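# Reseat the die set's upper plate onto its guide pillars

## Task

Return the die set's top plate to its guide pillars with the punch facing downward, then lower it until it bottoms out. The punch may touch nothing at all. The attempt fails if either half of the die set drops, or lands hard, or if its centre slips downward inside a grip by more than roughly a fingernail's width. Those small slips are summed until that half has been placed and released. It also fails if the top plate, gripped or free, travels that same distance down the pillars at more than about a pen's length per second.

## Robot and tools

ROBOT. Two Doosan M1013 six-joint arms, left_arm and right_arm, each fitted with a Robotiq 140 two-finger gripper. The fingers of the left_arm gripper can fold at a hinge. A part held in the outer quarter of the pads, near the tips, is squeezed normally. Held deeper, the fingers may wrap round it and pull it in: narrow parts may slip, and wide ones may be squeezed harder than asked. Tips pushed into a surface also fold easily, so a move can pass a surface almost unnoticed and the next grip may fail. The right_arm fingers are rigid.

FRAMES. Scene frame: origin at table height, midway between the nominal bases, +z up, +x out over the table, left_arm on +y. Calibrated bases: left_arm at (-0.090, +0.650, 0) m with quat_wxyz (+1, 0, 0, 0); right_arm at (-0.072, -0.577, 0) m with quat_wxyz (+1, 0, 0, -0.023). Each arm's hand position, orientation and velocities are printed in that arm's own base frame; the table and cam_low use the scene frame. Printed hand poses can be a few cm off. end_effector_position is the point between the closed pads; fingers point along the gripper's +z and open along its y. Tips extend about 33 mm past that point at gaps up to 40 mm, about 9 mm when fully open.

THE 18-NUMBER ROW. Every command row holds 18 numbers, even if only one arm moves: left_arm first, then right_arm, 9 each. Each arm's 9 are six absolute joint target angles in radians, then gripper position, force_limit and speed. Joint order within an arm: forearm roll (joint_4), elbow (joint_3), wrist pitch (joint_5), wrist roll (joint_6), shoulder (joint_2), waist (joint_1). Stated ranges: elbow -2.792 to 2.792, all others -6.283 to 6.283; a target more than 0.010 rad beyond a range end (and further out than now) is refused. Gripper numbers are each in [-1, 1]: position +1 fully open (140 mm), about -0.8 pads touch, -1 closes until blocked. force_limit sets squeeze after a slow close (about 14 N at -1, 40 N at 0, 58 N at +1); speed sets finger speed (about 30 mm/s at -1, 140 at 0, 250 at +1), and a faster close grips much harder. To leave a gripper unchanged, resend its last three numbers. To keep a joint still, resend its Joint targets value.

TOOLS.
execute_actions(actions, cameras): actions is a list of actions; each action is a list of up to 15 rows, one per 1/30 s step; a short list repeats its last row to fill 15 steps. An empty list returns state and all images, plus the scene number.
move(target, speed, blend, stop_force, zero, blocking, cameras): target is one row or a list of up to 15 rows, absolute joint angles as above. All joints interpolate together, so the hand travels on a curve and nothing is avoided. speed is the top rad/s of the joint with farthest to go, 0.01 to 3.92 (default 0.5), one value or one per target. blend, in rad, rounds corners of a list (0 stops at each). stop_force, 10 to 80 N, ends an arm's path when estimated push against its motion rises that much above its zero; use a low speed, give all list rows the same finger numbers, and omit it when backing away from contact. zero (default true) re-zeroes before the move. blocking=false returns after about 0.5 s while the move continues; a new move replaces it; not allowed with stop_force. The result adds a move: line such as done, off_target, moving, held or fault.
wait(seconds 0 to 10), stop() brakes a running move, zoom_image(camera, region=[x0, y0, x1, y1] pixels, each side at most 504) on cam_low, cam_left_wrist or cam_right_wrist (672x504 each), clear_fault(arm) after a reported torque or force fault, read_manual(section) for licence text, finished_scene(scene) with the current scene's number ends the scene irreversibly.

RESULTS. Joint positions, velocities, targets and torques list joints in the order above. Joint targets shows what the drive is chasing now. Tool commands shows current gripper commands. object_status: 0 moving, 1 blocked while opening, 2 blocked while closing (grip), 3 reached target or pads met. position_measured is in counts: 3 open, about 75 at 100 mm, 139 at 60 mm, 200 at 20 mm, 230 pads meet. To grip harder, raise force_limit and nudge position (-1 to -0.98); to grip softer, reopen and close slowly. External joint torques and Flange force (gripper x y z axes) estimate outside loads, including held weight; no reading means no estimate. 'joint sent to its limit' and 'joint command not followed' (clearance check between arms) flag altered commands.

CAUTIONS. A torque fault trips at joint load limits (waist and shoulder 295, elbow 139, wrist joints 39.1 N m) and a force fault at 144 N net outside force; the arm then stays halted until clear_fault. Arms are stiff: even small overshoots into firm contact can fault. Avoid any press between the two arms, including closing one gripper on the other's fingers. Do not drop parts, release moving parts, slam, strike fixed or heavy objects, or let anything leave the table. Avoid large twisting or off-centre loads on a gripper. Long holds or stretched poses heat motors; a MOTOR HOT line warns before a temporary over-temperature stop. Loose objects may occasionally be nudged by outside pushes.

Each tool is called after ">>>" as a command line: name --argument value for each argument, lists and objects as JSON in quotes; but a table of rows of numbers goes row by row, as --pt "numbers of a row", without its own name.

## Session

>>> execute_actions --actions '[]'

Scene clock: 0.00 s.
left_arm: end_effector_position=(+0.6178, -0.7538, +0.2248) position_measured=3 object_status=3 end_effector_quat_wxyz=(-0.174, +0.750, +0.615, +0.169) | right_arm: end_effector_position=(+0.8034, -0.2029, +0.2836) position_measured=3 object_status=3 end_effector_quat_wxyz=(-0.289, +0.450, +0.663, +0.524)
Joint names: [forearm roll, elbow, wrist pitch, wrist roll, shoulder, waist]
Joint positions: left_arm=[0.321 0.433 2.049 -0.725 1.042 -1.015] | right_arm=[1.061 1.244 1.908 -1.06 0.748 -0.629]
Joint velocities: within noise
Joint torques (N m): no reading
External joint torques (N m): no reading
Flange force (N): no reading
Joint targets: left_arm=[0.321 0.433 2.049 -0.725 1.042 -1.015] | right_arm=[1.061 1.244 1.908 -1.060 0.748 -0.629]
Tool commands: left_gripper/position=+1.0 left_gripper/force_limit=+1.0 left_gripper/speed=+1.0 right_gripper/position=+1.0 right_gripper/force_limit=+1.0 right_gripper/speed=+1.0

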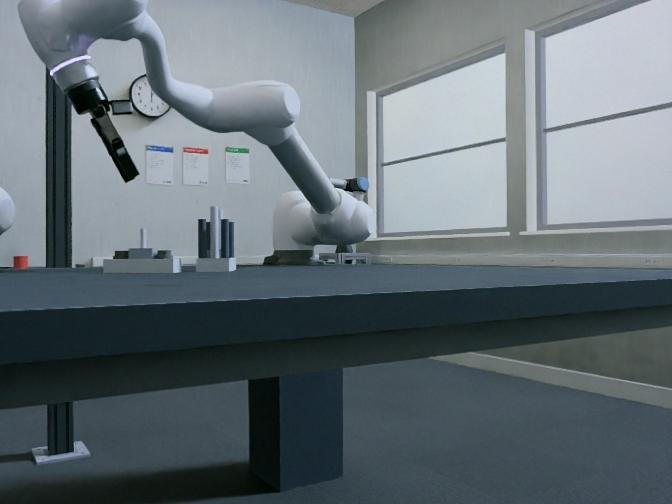

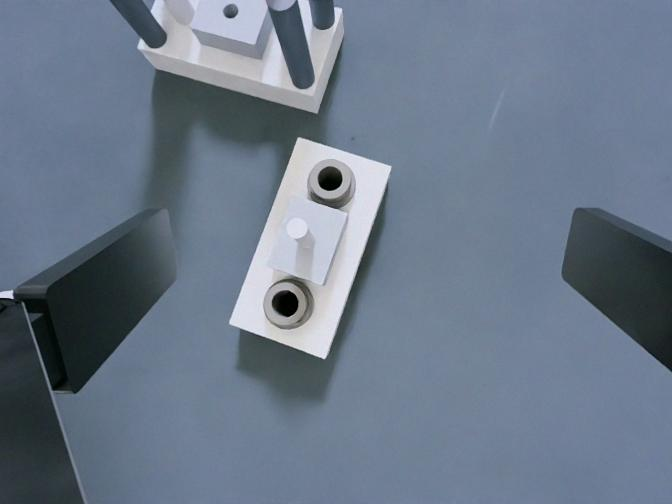

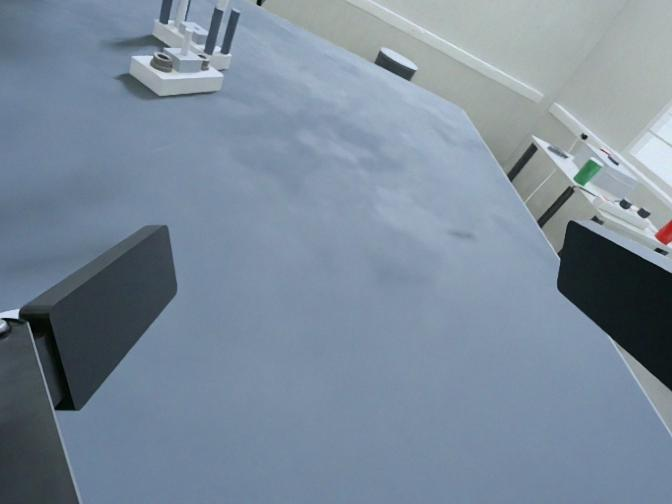

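>>> zoom_image --camera "cam_low" --region '[80, 190, 260, 290]'

>>> zoom_image --camera "cam_left_wrist" --region '[100, 0, 440, 380]'

>>> zoom_image --camera "cam_right_wrist" --region '[100, 0, 280, 110]'

Scaled by 2.800 from the camera's 672x504 image, which has a finer 960x720 frame.

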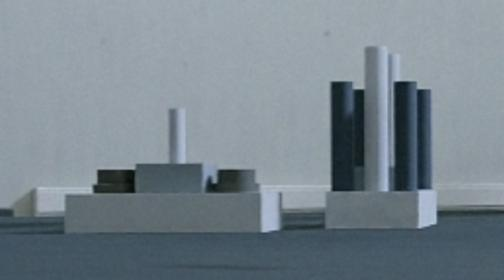

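Scaled by 1.326 from the camera's 672x504 image, which has a finer 960x720 frame.

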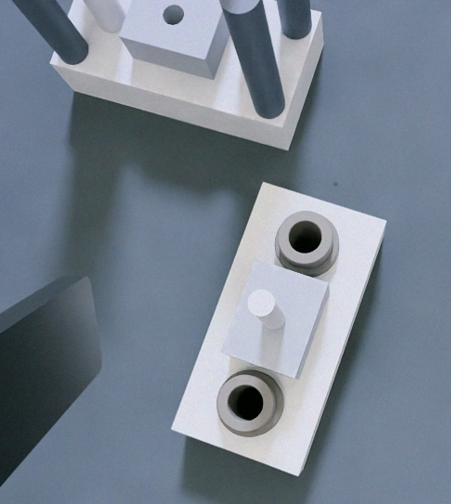

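Scaled by 2.800 from the camera's 672x504 image, which has a finer 960x720 frame.

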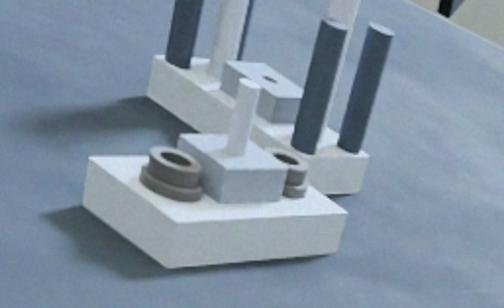

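>>> move --target '[0,1.132,1.3635,-0.389,0.6461,-0.9297,1,1,1,1.061,1.244,1.908,-1.06,0.748,-0.629,1,1,1]' --cameras '["cam_left_wrist"]'

Scene clock: 166.20 s.
left_arm: end_effector_position=(+0.5781, -0.7169, +0.2000) position_measured=3 object_status=3 end_effector_quat_wxyz=(+0.000, +0.870, +0.493, +0.000) | right_arm: end_effector_position=(+0.8031, -0.2030, +0.2837) position_measured=3 object_status=3 end_effector_quat_wxyz=(-0.289, +0.450, +0.663, +0.523)
Joint names: [forearm roll, elbow, wrist pitch, wrist roll, shoulder, waist]
Joint positions: left_arm=[0 1.132 1.364 -0.389 0.646 -0.93] | right_arm=[1.061 1.244 1.908 -1.06 0.748 -0.629]
Joint torques (N m): left_arm=[4.17 -42.6 0.14 -0.07 -110.13 -0.42] | right_arm=[3.52 -37.87 1.44 -0.26 -110.36 -1.23]
External joint torques (N m): left_arm=[0.12 1.22 -0.13 0.07 5.96 0.5] | right_arm=[0.44 -0.7 0.02 0.28 1.18 1.47]
Flange force (N): left_arm=[-1.7 6.5 3.9] | right_arm=[-2.1 4.4 -0.4]
Joint targets: left_arm=[0.000 1.132 1.364 -0.389 0.646 -0.930] | right_arm=[1.061 1.244 1.908 -1.060 0.748 -0.629]
move: done
Images, in order (width x height): cam_left_wrist 672x504.

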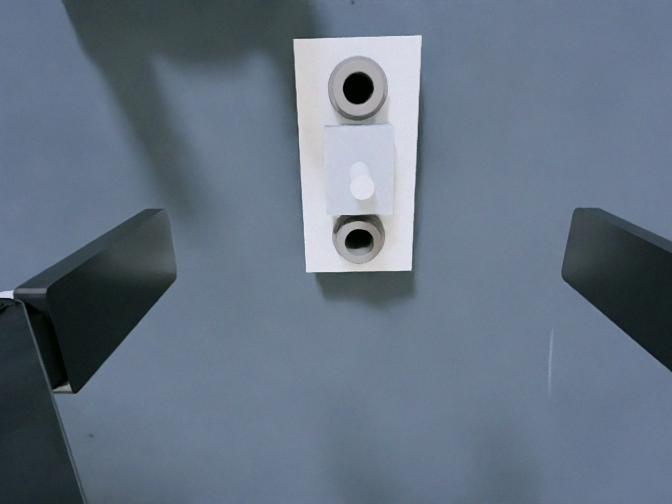

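>>> zoom_image --camera "cam_left_wrist" --region '[260, 20, 460, 290]'

Scaled by 1.867 from the camera's 672x504 image, which has a finer 960x720 frame.

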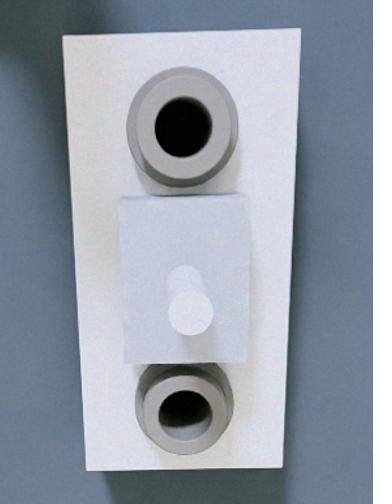

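>>> move --pt "0 1.2032 1.2472 -0.4028 0.6912 -0.9439 1 1 1 1.061 1.244 1.908 -1.06 0.748 -0.629 1 1 1" --pt "0 1.266 1.1343 -0.4028 0.7413 -0.9439 1 1 1 1.061 1.244 1.908 -1.06 0.748 -0.629 1 1 1" --cameras '["all"]' --blend '[0.03, 0]' --speed '[0.4, 0.1]'

>>> zoom_image --camera "cam_low" --region '[80, 190, 260, 290]'

Scene clock: 239.50 s.
left_arm: end_effector_position=(+0.5707, -0.7290, +0.0408) position_measured=3 object_status=3 end_effector_quat_wxyz=(+0.000, +0.870, +0.492, +0.000) | right_arm: end_effector_position=(+0.8031, -0.2030, +0.2837) position_measured=3 object_status=3 end_effector_quat_wxyz=(-0.289, +0.450, +0.663, +0.523)
Joint names: [forearm roll, elbow, wrist pitch, wrist roll, shoulder, waist]
Joint positions: left_arm=[0 1.266 1.134 -0.403 0.741 -0.944] | right_arm=[1.061 1.244 1.908 -1.06 0.748 -0.629]
Joint torques (N m): left_arm=[3.84 -39.26 0.14 -0.08 -114.49 -0.61] | right_arm=[3.48 -37.79 1.43 -0.33 -110.91 -0.78]
External joint torques (N m): left_arm=[0.15 0.82 -0.13 0.08 5.25 0.95] | right_arm=[0.52 -0.91 0.04 0.35 1.48 0.16]
Flange force (N): left_arm=[-1.0 5.7 4.5] | right_arm=[-2.6 4.5 -2.1]
Joint targets: left_arm=[0.000 1.266 1.134 -0.403 0.741 -0.944] | right_arm=[1.061 1.244 1.908 -1.060 0.748 -0.629]
move: done

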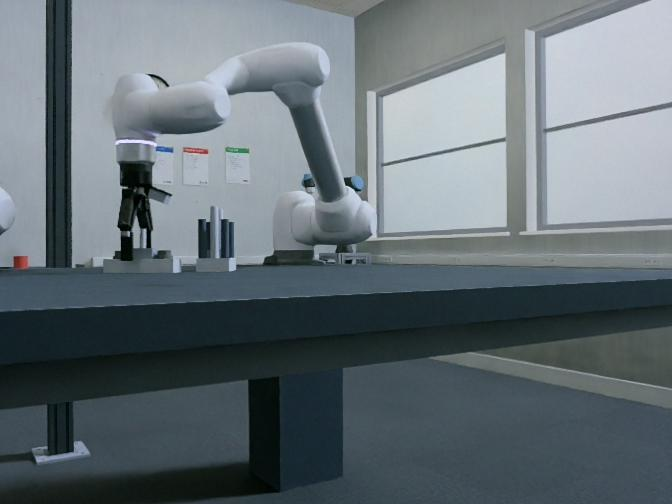

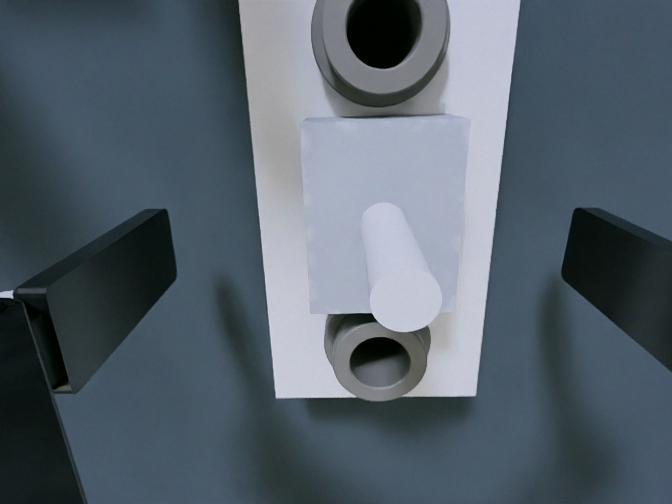

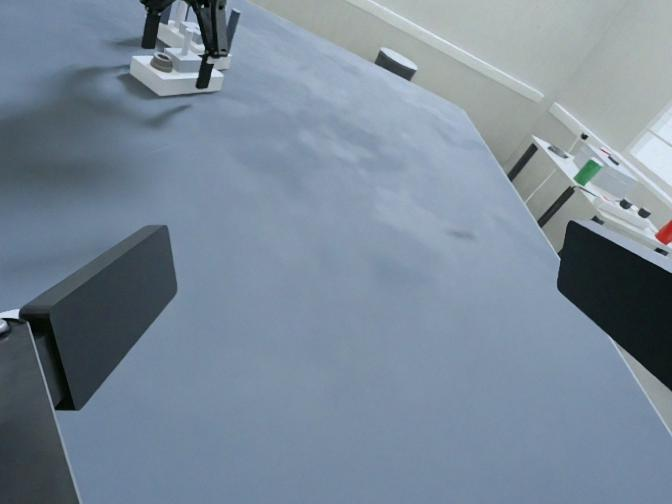

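Scaled by 2.800 from the camera's 672x504 image, which has a finer 960x720 frame.

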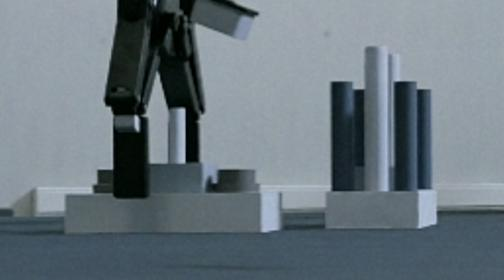

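>>> move --pt "0 1.2568 1.1385 -0.4014 0.7463 -0.9424 1 1 1 1.061 1.244 1.908 -1.06 0.748 -0.629 1 1 1" --pt "0 1.2568 1.1385 -0.4014 0.7463 -0.9424 -1 1 -1 1.061 1.244 1.908 -1.06 0.748 -0.629 1 1 1" --cameras '["all"]' --speed 0.1

>>> zoom_image --camera "cam_low" --region '[80, 190, 260, 290]'

Scene clock: 262.23 s.
left_arm: end_effector_position=(+0.5738, -0.7309, +0.0410) position_measured=111 object_status=0 end_effector_quat_wxyz=(+0.000, +0.870, +0.492, +0.000) | right_arm: end_effector_position=(+0.8031, -0.2030, +0.2837) position_measured=3 object_status=3 end_effector_quat_wxyz=(-0.289, +0.450, +0.663, +0.523)
Joint names: [forearm roll, elbow, wrist pitch, wrist roll, shoulder, waist]
Joint positions: left_arm=[0 1.257 1.139 -0.401 0.746 -0.942] | right_arm=[1.061 1.244 1.908 -1.06 0.748 -0.629]
Joint torques (N m): left_arm=[4.55 -30.66 -2.79 0.47 -91.95 -0.17] | right_arm=[3.51 -37.45 1.45 -0.2 -110.79 -1.99]
External joint torques (N m): left_arm=[-0.55 -7.99 2.8 -0.47 -18.07 0.01] | right_arm=[0.48 -1.32 0.02 0.22 1.03 1.98]
Flange force (N): left_arm=[0.2 -1.8 -22.1] | right_arm=[-2.5 5.9 -0.8]
Joint targets: left_arm=[0.000 1.257 1.139 -0.401 0.746 -0.942] | right_arm=[1.061 1.244 1.908 -1.060 0.748 -0.629]
move: done

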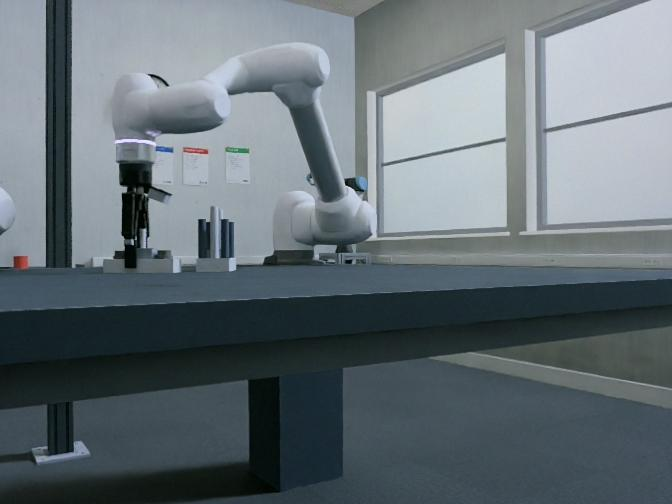

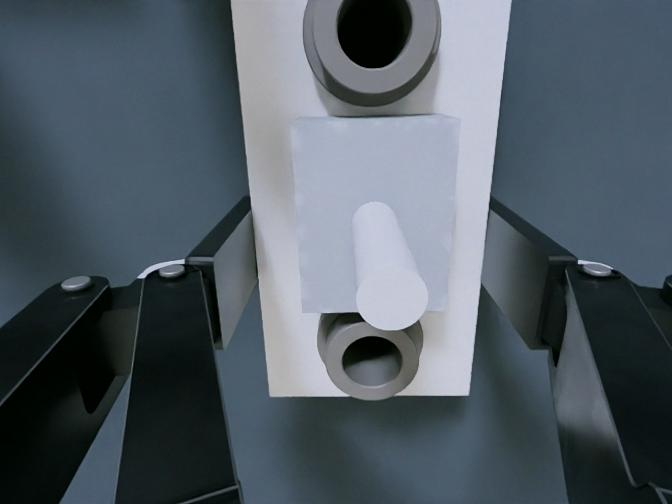

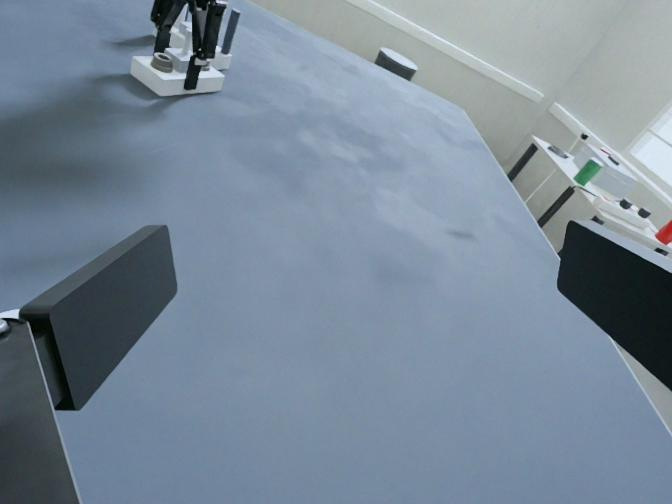

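Scaled by 2.800 from the camera's 672x504 image, which has a finer 960x720 frame.

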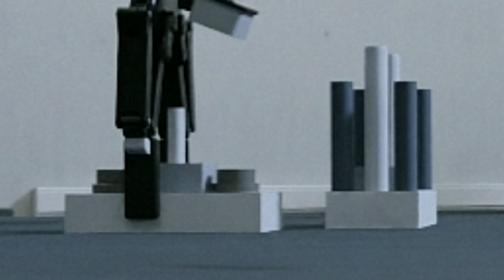

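>>> move --pt "0 1.2568 1.1385 -0.4014 0.7463 -0.9424 0.7 1 -0.5 1.061 1.244 1.908 -1.06 0.748 -0.629 1 1 1" --pt "0 1.2528 1.1457 -0.4014 0.7431 -0.9424 0.7 1 -0.5 1.061 1.244 1.908 -1.06 0.748 -0.629 1 1 1" --pt "0 1.2528 1.1457 -0.4014 0.7431 -0.9424 -1 1 -1 1.061 1.244 1.908 -1.06 0.748 -0.629 1 1 1" --cameras '["all"]' --speed 0.1

>>> zoom_image --camera "cam_low" --region '[80, 190, 260, 290]'

Scene clock: 281.00 s.
left_arm: end_effector_position=(+0.5739, -0.7311, +0.0461) position_measured=111 object_status=0 end_effector_quat_wxyz=(+0.000, +0.870, +0.492, +0.000) | right_arm: end_effector_position=(+0.8031, -0.2030, +0.2837) position_measured=3 object_status=3 end_effector_quat_wxyz=(-0.289, +0.450, +0.663, +0.523)
Joint names: [forearm roll, elbow, wrist pitch, wrist roll, shoulder, waist]
Joint positions: left_arm=[0 1.253 1.146 -0.401 0.743 -0.942] | right_arm=[1.061 1.244 1.908 -1.06 0.748 -0.629]
Joint torques (N m): left_arm=[4.34 -32.97 -2.22 0.23 -96.83 -0.17] | right_arm=[3.47 -37.33 1.5 -0.29 -109.88 -1.19]
External joint torques (N m): left_arm=[-0.34 -5.57 2.23 -0.23 -12.29 0.22] | right_arm=[0.53 -1.26 -0.04 0.31 0.86 0.31]
Flange force (N): left_arm=[0.2 -0.4 -15.5] | right_arm=[-2.1 4.8 -2.1]
Joint targets: left_arm=[0.000 1.253 1.146 -0.401 0.743 -0.942] | right_arm=[1.061 1.244 1.908 -1.060 0.748 -0.629]
move: done

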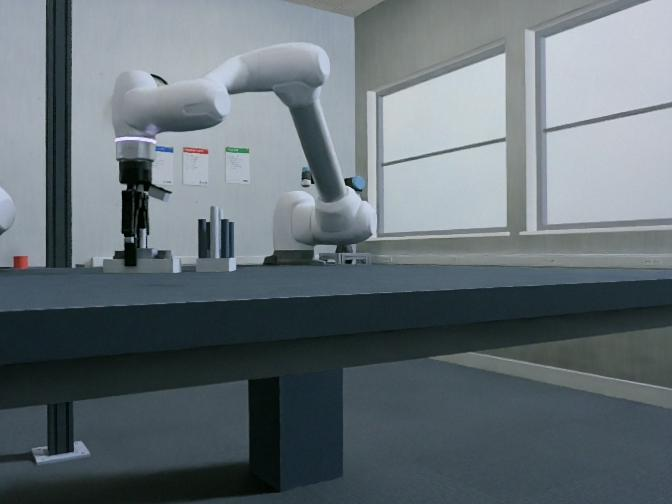

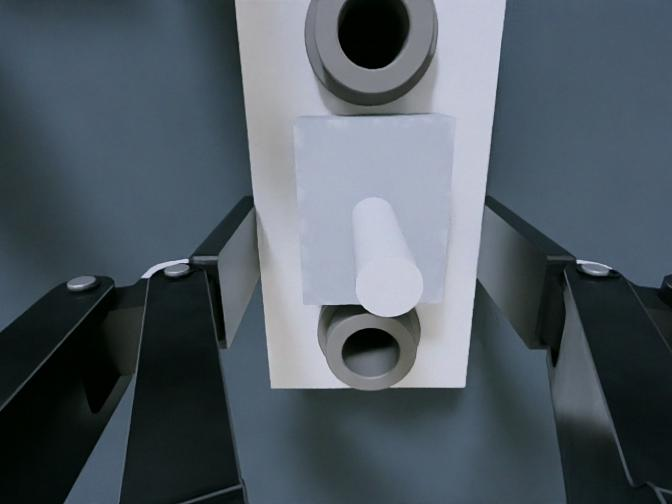

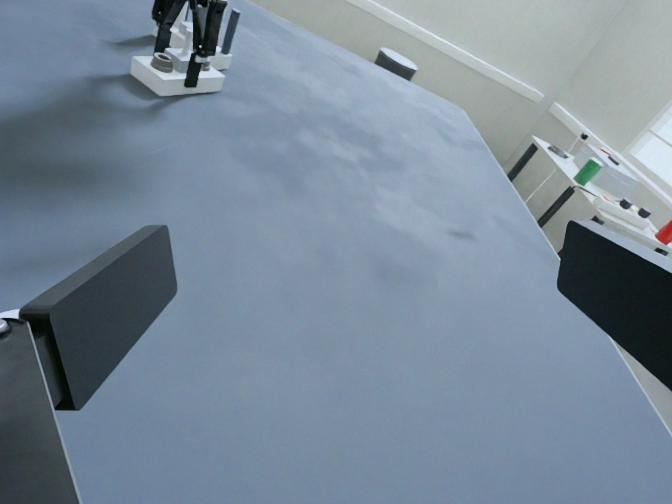

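Scaled by 2.800 from the camera's 672x504 image, which has a finer 960x720 frame.

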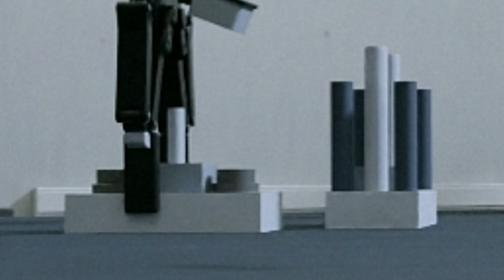

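>>> move --pt "0 1.1937 1.2512 -0.4014 0.6967 -0.9424 -1 1 -1 1.061 1.244 1.908 -1.06 0.748 -0.629 1 1 1" --pt "0 1.0413 1.4544 -0.4014 0.6459 -0.9424 -1 1 -1 1.061 1.244 1.908 -1.06 0.748 -0.629 1 1 1" --cameras '["all"]' --blend '[0.03, 0]' --speed '[0.05, 0.15]'

Scene clock: 328.73 s.
left_arm: end_effector_position=(+0.5737, -0.7308, +0.2504) position_measured=111 object_status=2 end_effector_quat_wxyz=(+0.000, +0.870, +0.492, +0.000) | right_arm: end_effector_position=(+0.8031, -0.2030, +0.2837) position_measured=3 object_status=3 end_effector_quat_wxyz=(-0.289, +0.450, +0.663, +0.523)
Joint names: [forearm roll, elbow, wrist pitch, wrist roll, shoulder, waist]
Joint positions: left_arm=[0 1.041 1.454 -0.401 0.646 -0.942] | right_arm=[1.061 1.244 1.908 -1.06 0.748 -0.629]
Joint torques (N m): left_arm=[4.45 -53.2 0.3 -0.1 -126.93 -0.47] | right_arm=[3.43 -37.66 1.39 -0.32 -111.15 -1.19]
External joint torques (N m): left_arm=[-0.1 11.13 -0.29 0.1 21.92 0.34] | right_arm=[0.53 -1.15 0.07 0.34 1.16 2.06]
Flange force (N): left_arm=[-1.6 5.6 21.3] | right_arm=[-2.4 5.9 -0.6]
Joint targets: left_arm=[0.000 1.041 1.454 -0.401 0.646 -0.942] | right_arm=[1.061 1.244 1.908 -1.060 0.748 -0.629]
move: done

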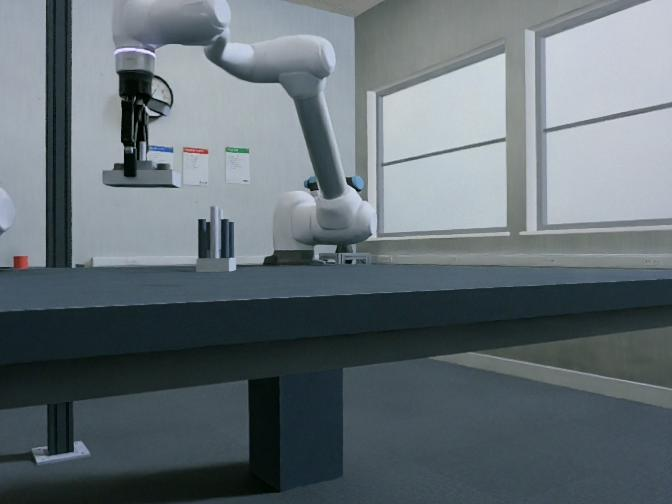

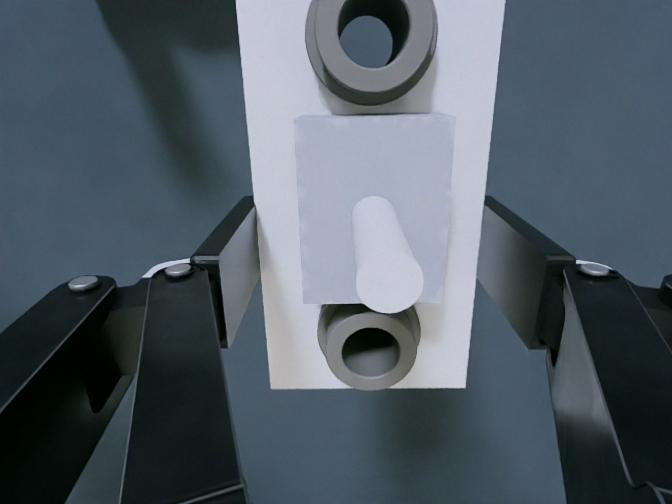

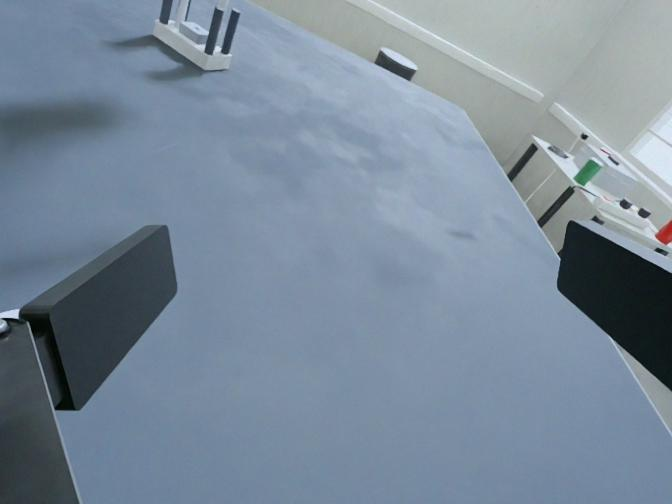

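>>> move --pt "-1.7959 1.8081 1.1603 0.5211 0.2369 0.3 -1 1 -1 1.061 1.244 1.908 -1.06 0.748 -0.629 1 1 1" --pt "-1.7959 1.8081 1.1603 0.5211 0.2369 0.3 -1 1 -1 0 1.121 1.479 -0.184 0.5416 0.9256 1 1 1" --cameras '["all"]' --speed '[0.45, 0.6]'

Scene clock: 352.03 s.
left_arm: end_effector_position=(+0.8342, -0.0169, +0.4999) position_measured=111 object_status=2 end_effector_quat_wxyz=(+0.650, +0.277, +0.651, -0.277) | right_arm: end_effector_position=(+0.4995, +0.7208, +0.3001) position_measured=3 object_status=3 end_effector_quat_wxyz=(+0.000, +0.229, +0.974, +0.000)
Joint names: [forearm roll, elbow, wrist pitch, wrist roll, shoulder, waist]
Joint positions: left_arm=[-1.796 1.808 1.16 0.521 0.237 0.3] | right_arm=[0 1.121 1.479 -0.184 0.541 0.925]
Joint torques (N m): left_arm=[-8.06 -50.03 4.84 -0.09 -80.91 -0.64] | right_arm=[3.93 -40.85 0.06 -0.21 -96.43 -1.26]
External joint torques (N m): left_arm=[5.01 13.24 -3.46 0.09 19.71 0.59] | right_arm=[0.44 -1.21 -0.05 0.21 0.44 1.52]
Flange force (N): left_arm=[23.6 4.8 1.6] | right_arm=[1.3 4.5 -1.7]
Joint targets: left_arm=[-1.796 1.808 1.160 0.521 0.237 0.300] | right_arm=[0.000 1.121 1.479 -0.184 0.542 0.926]
move: done

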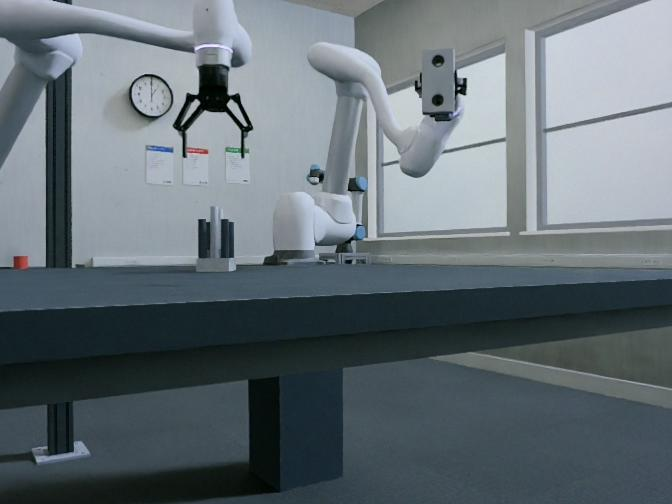

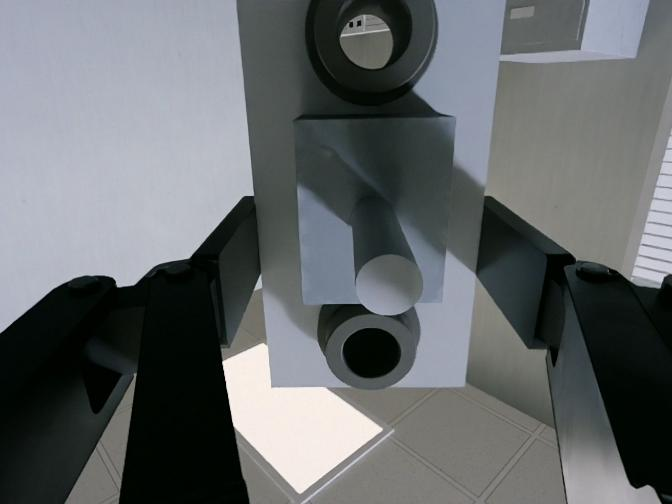

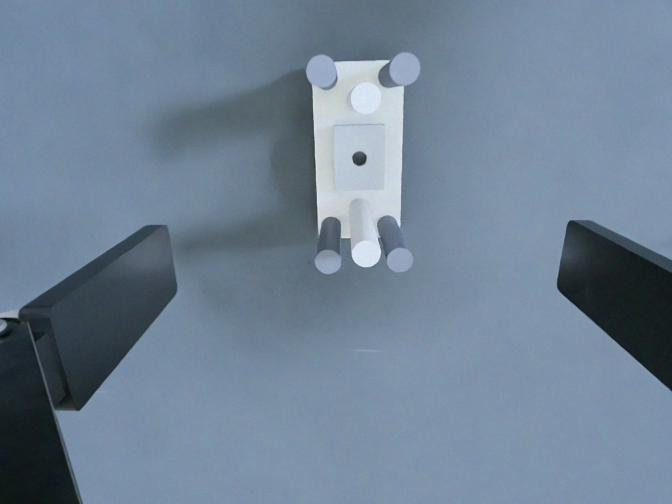

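>>> zoom_image --camera "cam_right_wrist" --region '[260, 40, 460, 290]'

>>> zoom_image --camera "cam_left_wrist" --region '[220, 0, 520, 400]'

>>> zoom_image --camera "cam_right_wrist" --region '[0, 190, 672, 420]'

Scaled by 2.016 from the camera's 672x504 image, which has a finer 960x720 frame.

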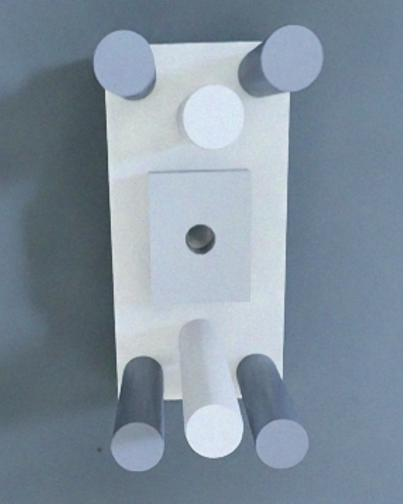

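Scaled by 1.260 from the camera's 672x504 image, which has a finer 960x720 frame.

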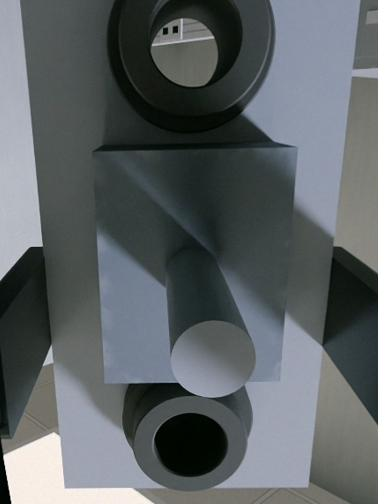

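Region (0, 190, 672, 420) is 672x230 pixels. A region can be at most 504 by 504 pixels.

>>> move --pt "-1.7959 1.8081 1.1603 0.5211 0.2369 0.3 -1 1 -1 1.6705 1.9387 1.4099 -0.558 0.1822 0.2351 1 1 1" --pt "-1.7959 1.8081 1.1603 0.5211 0.2369 -0.4651 -1 1 -1 1.6705 1.9387 1.4099 -0.558 0.1822 0.2351 1 1 1" --cameras '["all"]' --speed '[0.6, 0.35]'

>>> zoom_image --camera "cam_right_wrist" --region '[180, 0, 580, 400]'

Scene clock: 407.60 s.
left_arm: end_effector_position=(+0.5900, -0.5900, +0.4999) position_measured=111 object_status=2 end_effector_quat_wxyz=(+0.500, +0.500, +0.500, -0.500) | right_arm: end_effector_position=(+0.5493, +0.5029, +0.4700) position_measured=3 object_status=3 end_effector_quat_wxyz=(+0.511, -0.488, -0.511, -0.488)
Joint names: [forearm roll, elbow, wrist pitch, wrist roll, shoulder, waist]
Joint positions: left_arm=[-1.796 1.808 1.16 0.521 0.237 -0.465] | right_arm=[1.671 1.939 1.41 -0.558 0.182 0.235]
Joint torques (N m): left_arm=[-8.07 -50.1 4.85 -0.05 -80.62 -0.92] | right_arm=[1.51 -37.81 1.44 -0.27 -58.44 -0.85]
External joint torques (N m): left_arm=[5 13.21 -3.47 0.05 19.24 0.94] | right_arm=[0.41 -0.94 0.01 0.27 0.49 0.9]
Flange force (N): left_arm=[23.1 4.5 0.9] | right_arm=[0.9 2.1 2.4]
Joint targets: left_arm=[-1.796 1.808 1.160 0.521 0.237 -0.465] | right_arm=[1.671 1.939 1.410 -0.558 0.182 0.235]
move: done

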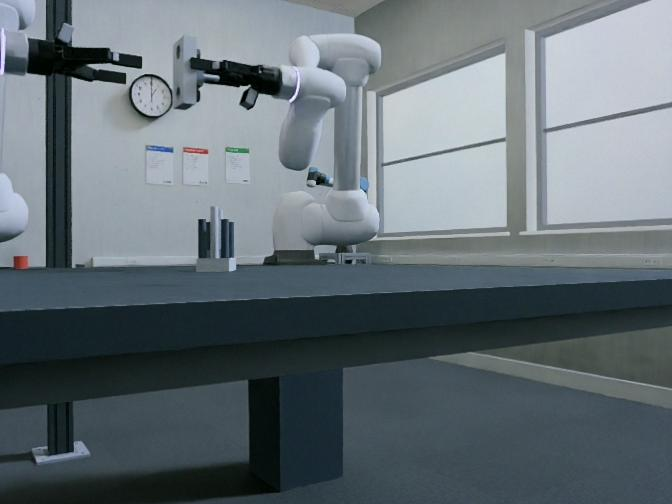

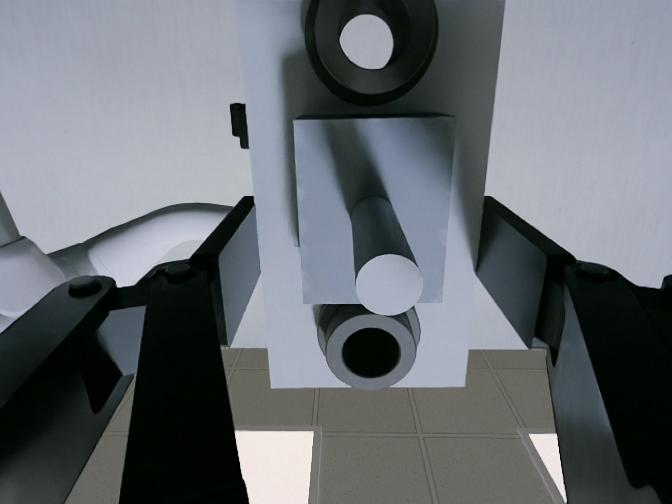

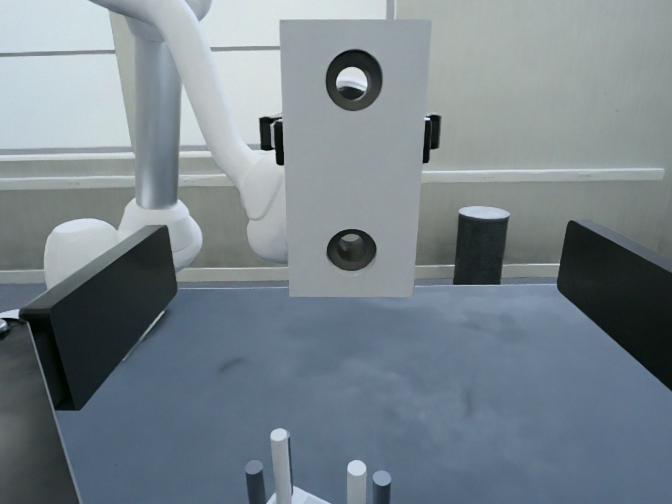

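Scaled by 1.260 from the camera's 672x504 image, which has a finer 960x720 frame.

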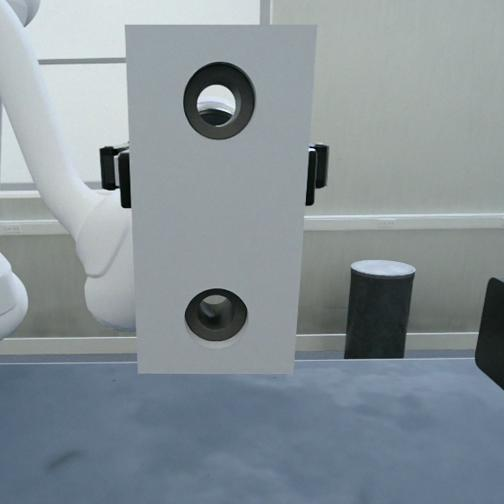

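>>> move --target '[-1.7959,1.8081,1.1603,0.5211,0.2369,-0.4651,-1,1,-1,1.7454,1.8973,1.2935,-0.5723,0.2214,0.3726,1,1,1]' --cameras '["all"]' --speed 0.15

>>> zoom_image --camera "cam_low" --region '[60, 10, 320, 140]'

Scene clock: 462.73 s.
left_arm: end_effector_position=(+0.5900, -0.5900, +0.4999) position_measured=111 object_status=2 end_effector_quat_wxyz=(+0.500, +0.500, +0.500, -0.500) | right_arm: end_effector_position=(+0.5433, +0.5876, +0.4662) position_measured=3 object_status=3 end_effector_quat_wxyz=(+0.511, -0.488, -0.511, -0.488)
Joint names: [forearm roll, elbow, wrist pitch, wrist roll, shoulder, waist]
Joint positions: left_arm=[-1.796 1.808 1.16 0.521 0.237 -0.465] | right_arm=[1.745 1.897 1.294 -0.572 0.221 0.373]
Joint torques (N m): left_arm=[-8.06 -50.06 4.85 -0.06 -81.01 -0.6] | right_arm=[1.17 -38.26 1.37 -0.34 -63.43 -1.03]
External joint torques (N m): left_arm=[4.98 13.16 -3.46 0.06 19.63 0.34] | right_arm=[0.4 -0.74 0.1 0.34 1.79 0.82]
Flange force (N): left_arm=[23.4 4.7 2.0] | right_arm=[-0.5 3.3 2.9]
Joint targets: left_arm=[-1.796 1.808 1.160 0.521 0.237 -0.465] | right_arm=[1.745 1.897 1.294 -0.572 0.221 0.373]
move: done

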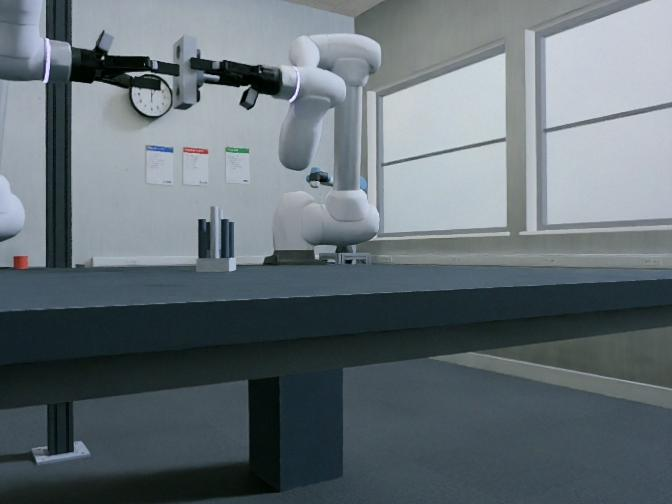

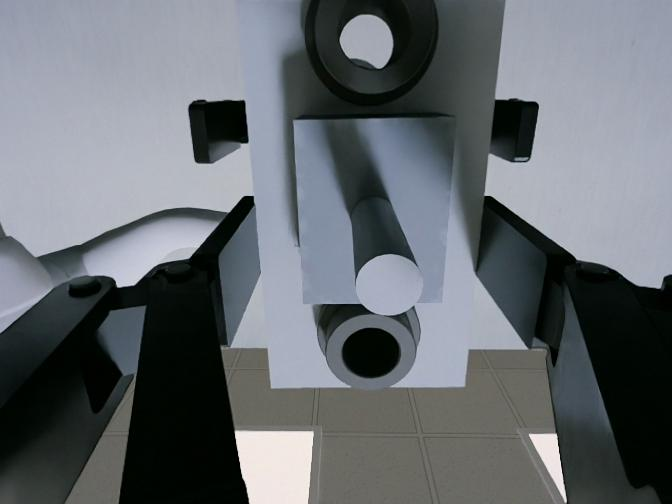

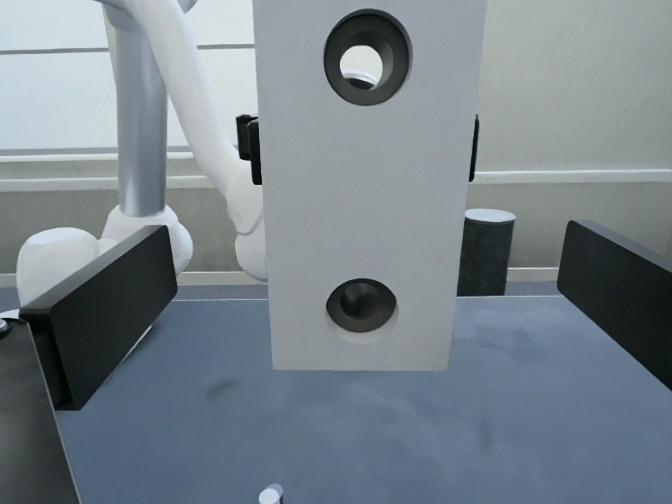

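Scaled by 1.938 from the camera's 672x504 image, which has a finer 960x720 frame.

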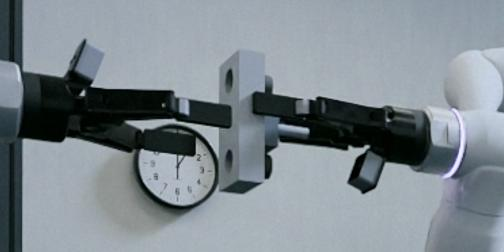

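>>> move --target '[-1.7959,1.8081,1.1603,0.5211,0.2369,-0.4651,-1,1,-1,1.7759,1.8685,1.244,-0.5751,0.2436,0.4299,1,1,1]' --cameras '["all"]' --speed 0.06

>>> zoom_image --camera "cam_low" --region '[60, 10, 320, 140]'

Scene clock: 485.10 s.
left_arm: end_effector_position=(+0.5900, -0.5900, +0.4999) position_measured=111 object_status=2 end_effector_quat_wxyz=(+0.500, +0.500, +0.500, -0.500) | right_arm: end_effector_position=(+0.5417, +0.6256, +0.4661) position_measured=3 object_status=3 end_effector_quat_wxyz=(+0.511, -0.488, -0.511, -0.488)
Joint names: [forearm roll, elbow, wrist pitch, wrist roll, shoulder, waist]
Joint positions: left_arm=[-1.796 1.808 1.16 0.521 0.237 -0.465] | right_arm=[1.776 1.869 1.244 -0.575 0.244 0.43]
Joint torques (N m): left_arm=[-8.06 -50.07 4.81 -0.06 -80.71 -0.67] | right_arm=[1.02 -38.2 1.4 -0.26 -66.28 -1.24]
External joint torques (N m): left_arm=[4.99 13.21 -3.42 0.06 19.47 0.49] | right_arm=[0.4 -1.05 0.08 0.26 1.86 1.13]
Flange force (N): left_arm=[23.3 4.5 1.6] | right_arm=[-0.4 3.6 3.9]
Joint targets: left_arm=[-1.796 1.808 1.160 0.521 0.237 -0.465] | right_arm=[1.776 1.869 1.244 -0.575 0.244 0.430]
move: done

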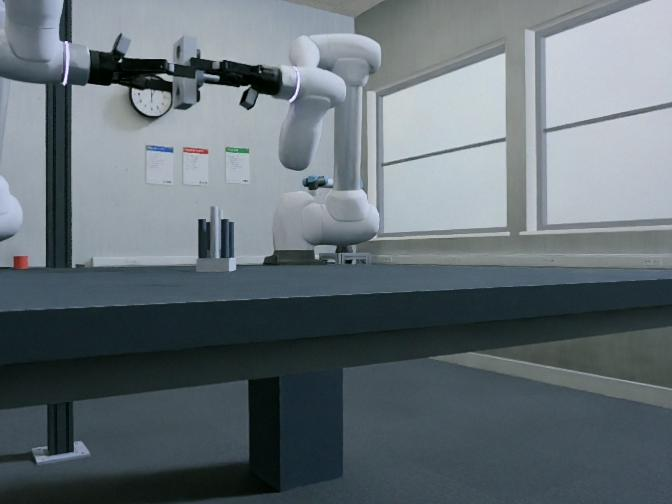

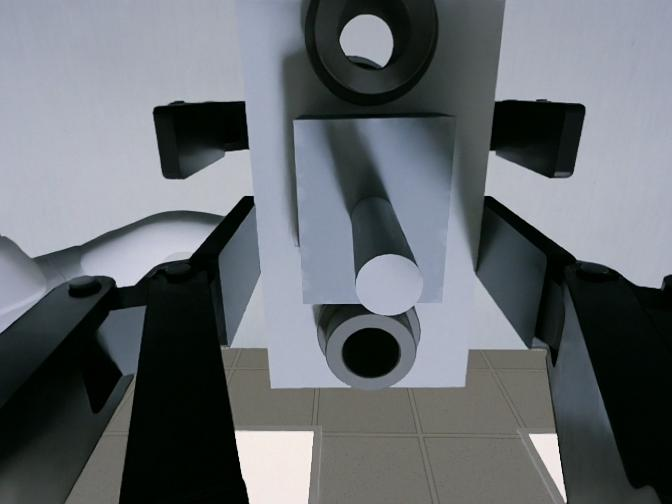

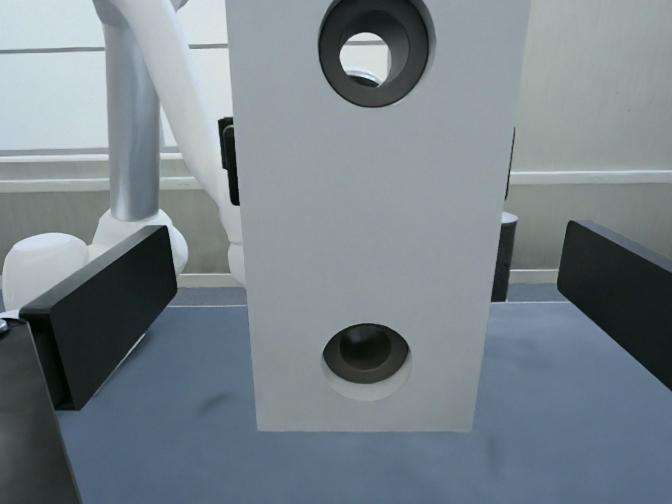

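Scaled by 1.938 from the camera's 672x504 image, which has a finer 960x720 frame.

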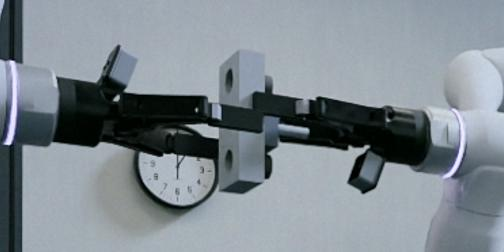

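>>> move --target '[-1.7959,1.8081,1.1603,0.5211,0.2369,-0.4651,-1,1,-1,1.7759,1.8685,1.244,-0.5751,0.2436,0.4299,-1,1,-1]' --cameras '["all"]'

>>> zoom_image --camera "cam_low" --region '[60, 10, 320, 140]'

Scene clock: 525.37 s.
left_arm: end_effector_position=(+0.5900, -0.5900, +0.4999) position_measured=111 object_status=2 end_effector_quat_wxyz=(+0.500, +0.500, +0.500, -0.500) | right_arm: end_effector_position=(+0.5418, +0.6255, +0.4661) position_measured=111 object_status=0 end_effector_quat_wxyz=(+0.511, -0.488, -0.511, -0.488)
Joint names: [forearm roll, elbow, wrist pitch, wrist roll, shoulder, waist]
Joint positions: left_arm=[-1.796 1.808 1.16 0.521 0.237 -0.465] | right_arm=[1.776 1.868 1.244 -0.575 0.244 0.43]
Joint torques (N m): left_arm=[-8.21 -49.89 4.27 -0.62 -77.38 -7.43] | right_arm=[1.53 -41.24 1.03 -0.9 -65.82 5.11]
External joint torques (N m): left_arm=[5.15 13.04 -2.9 0.62 16.23 7.4] | right_arm=[-0.08 1.89 0.48 0.89 1.07 -5.16]
Flange force (N): left_arm=[21.9 5.3 -10.5] | right_arm=[-1.2 2.0 -9.2]
Joint targets: left_arm=[-1.796 1.808 1.160 0.521 0.237 -0.465] | right_arm=[1.776 1.869 1.244 -0.575 0.244 0.430]
move: done

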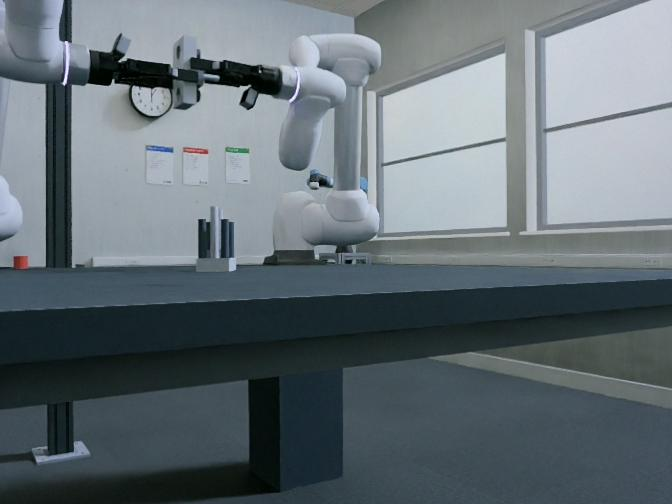

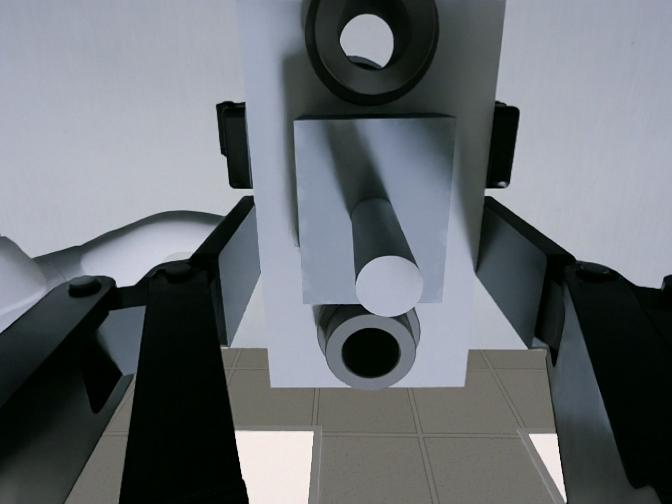

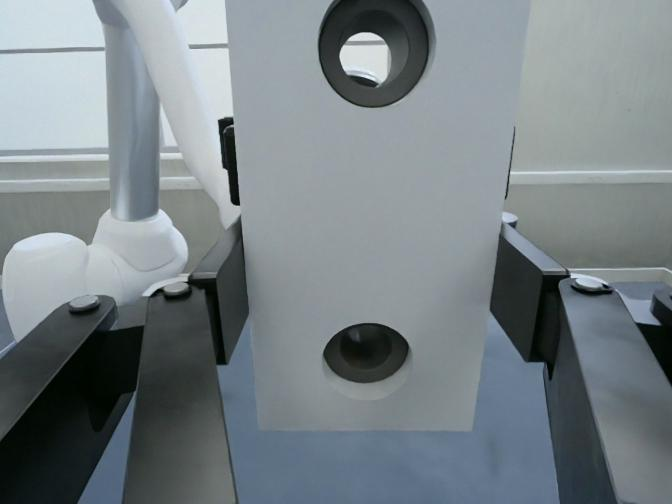

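Scaled by 1.938 from the camera's 672x504 image, which has a finer 960x720 frame.

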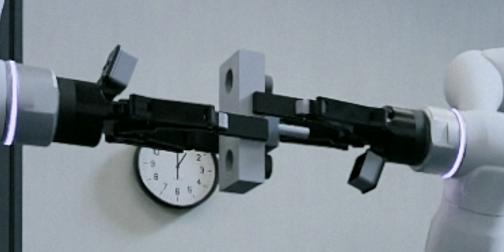

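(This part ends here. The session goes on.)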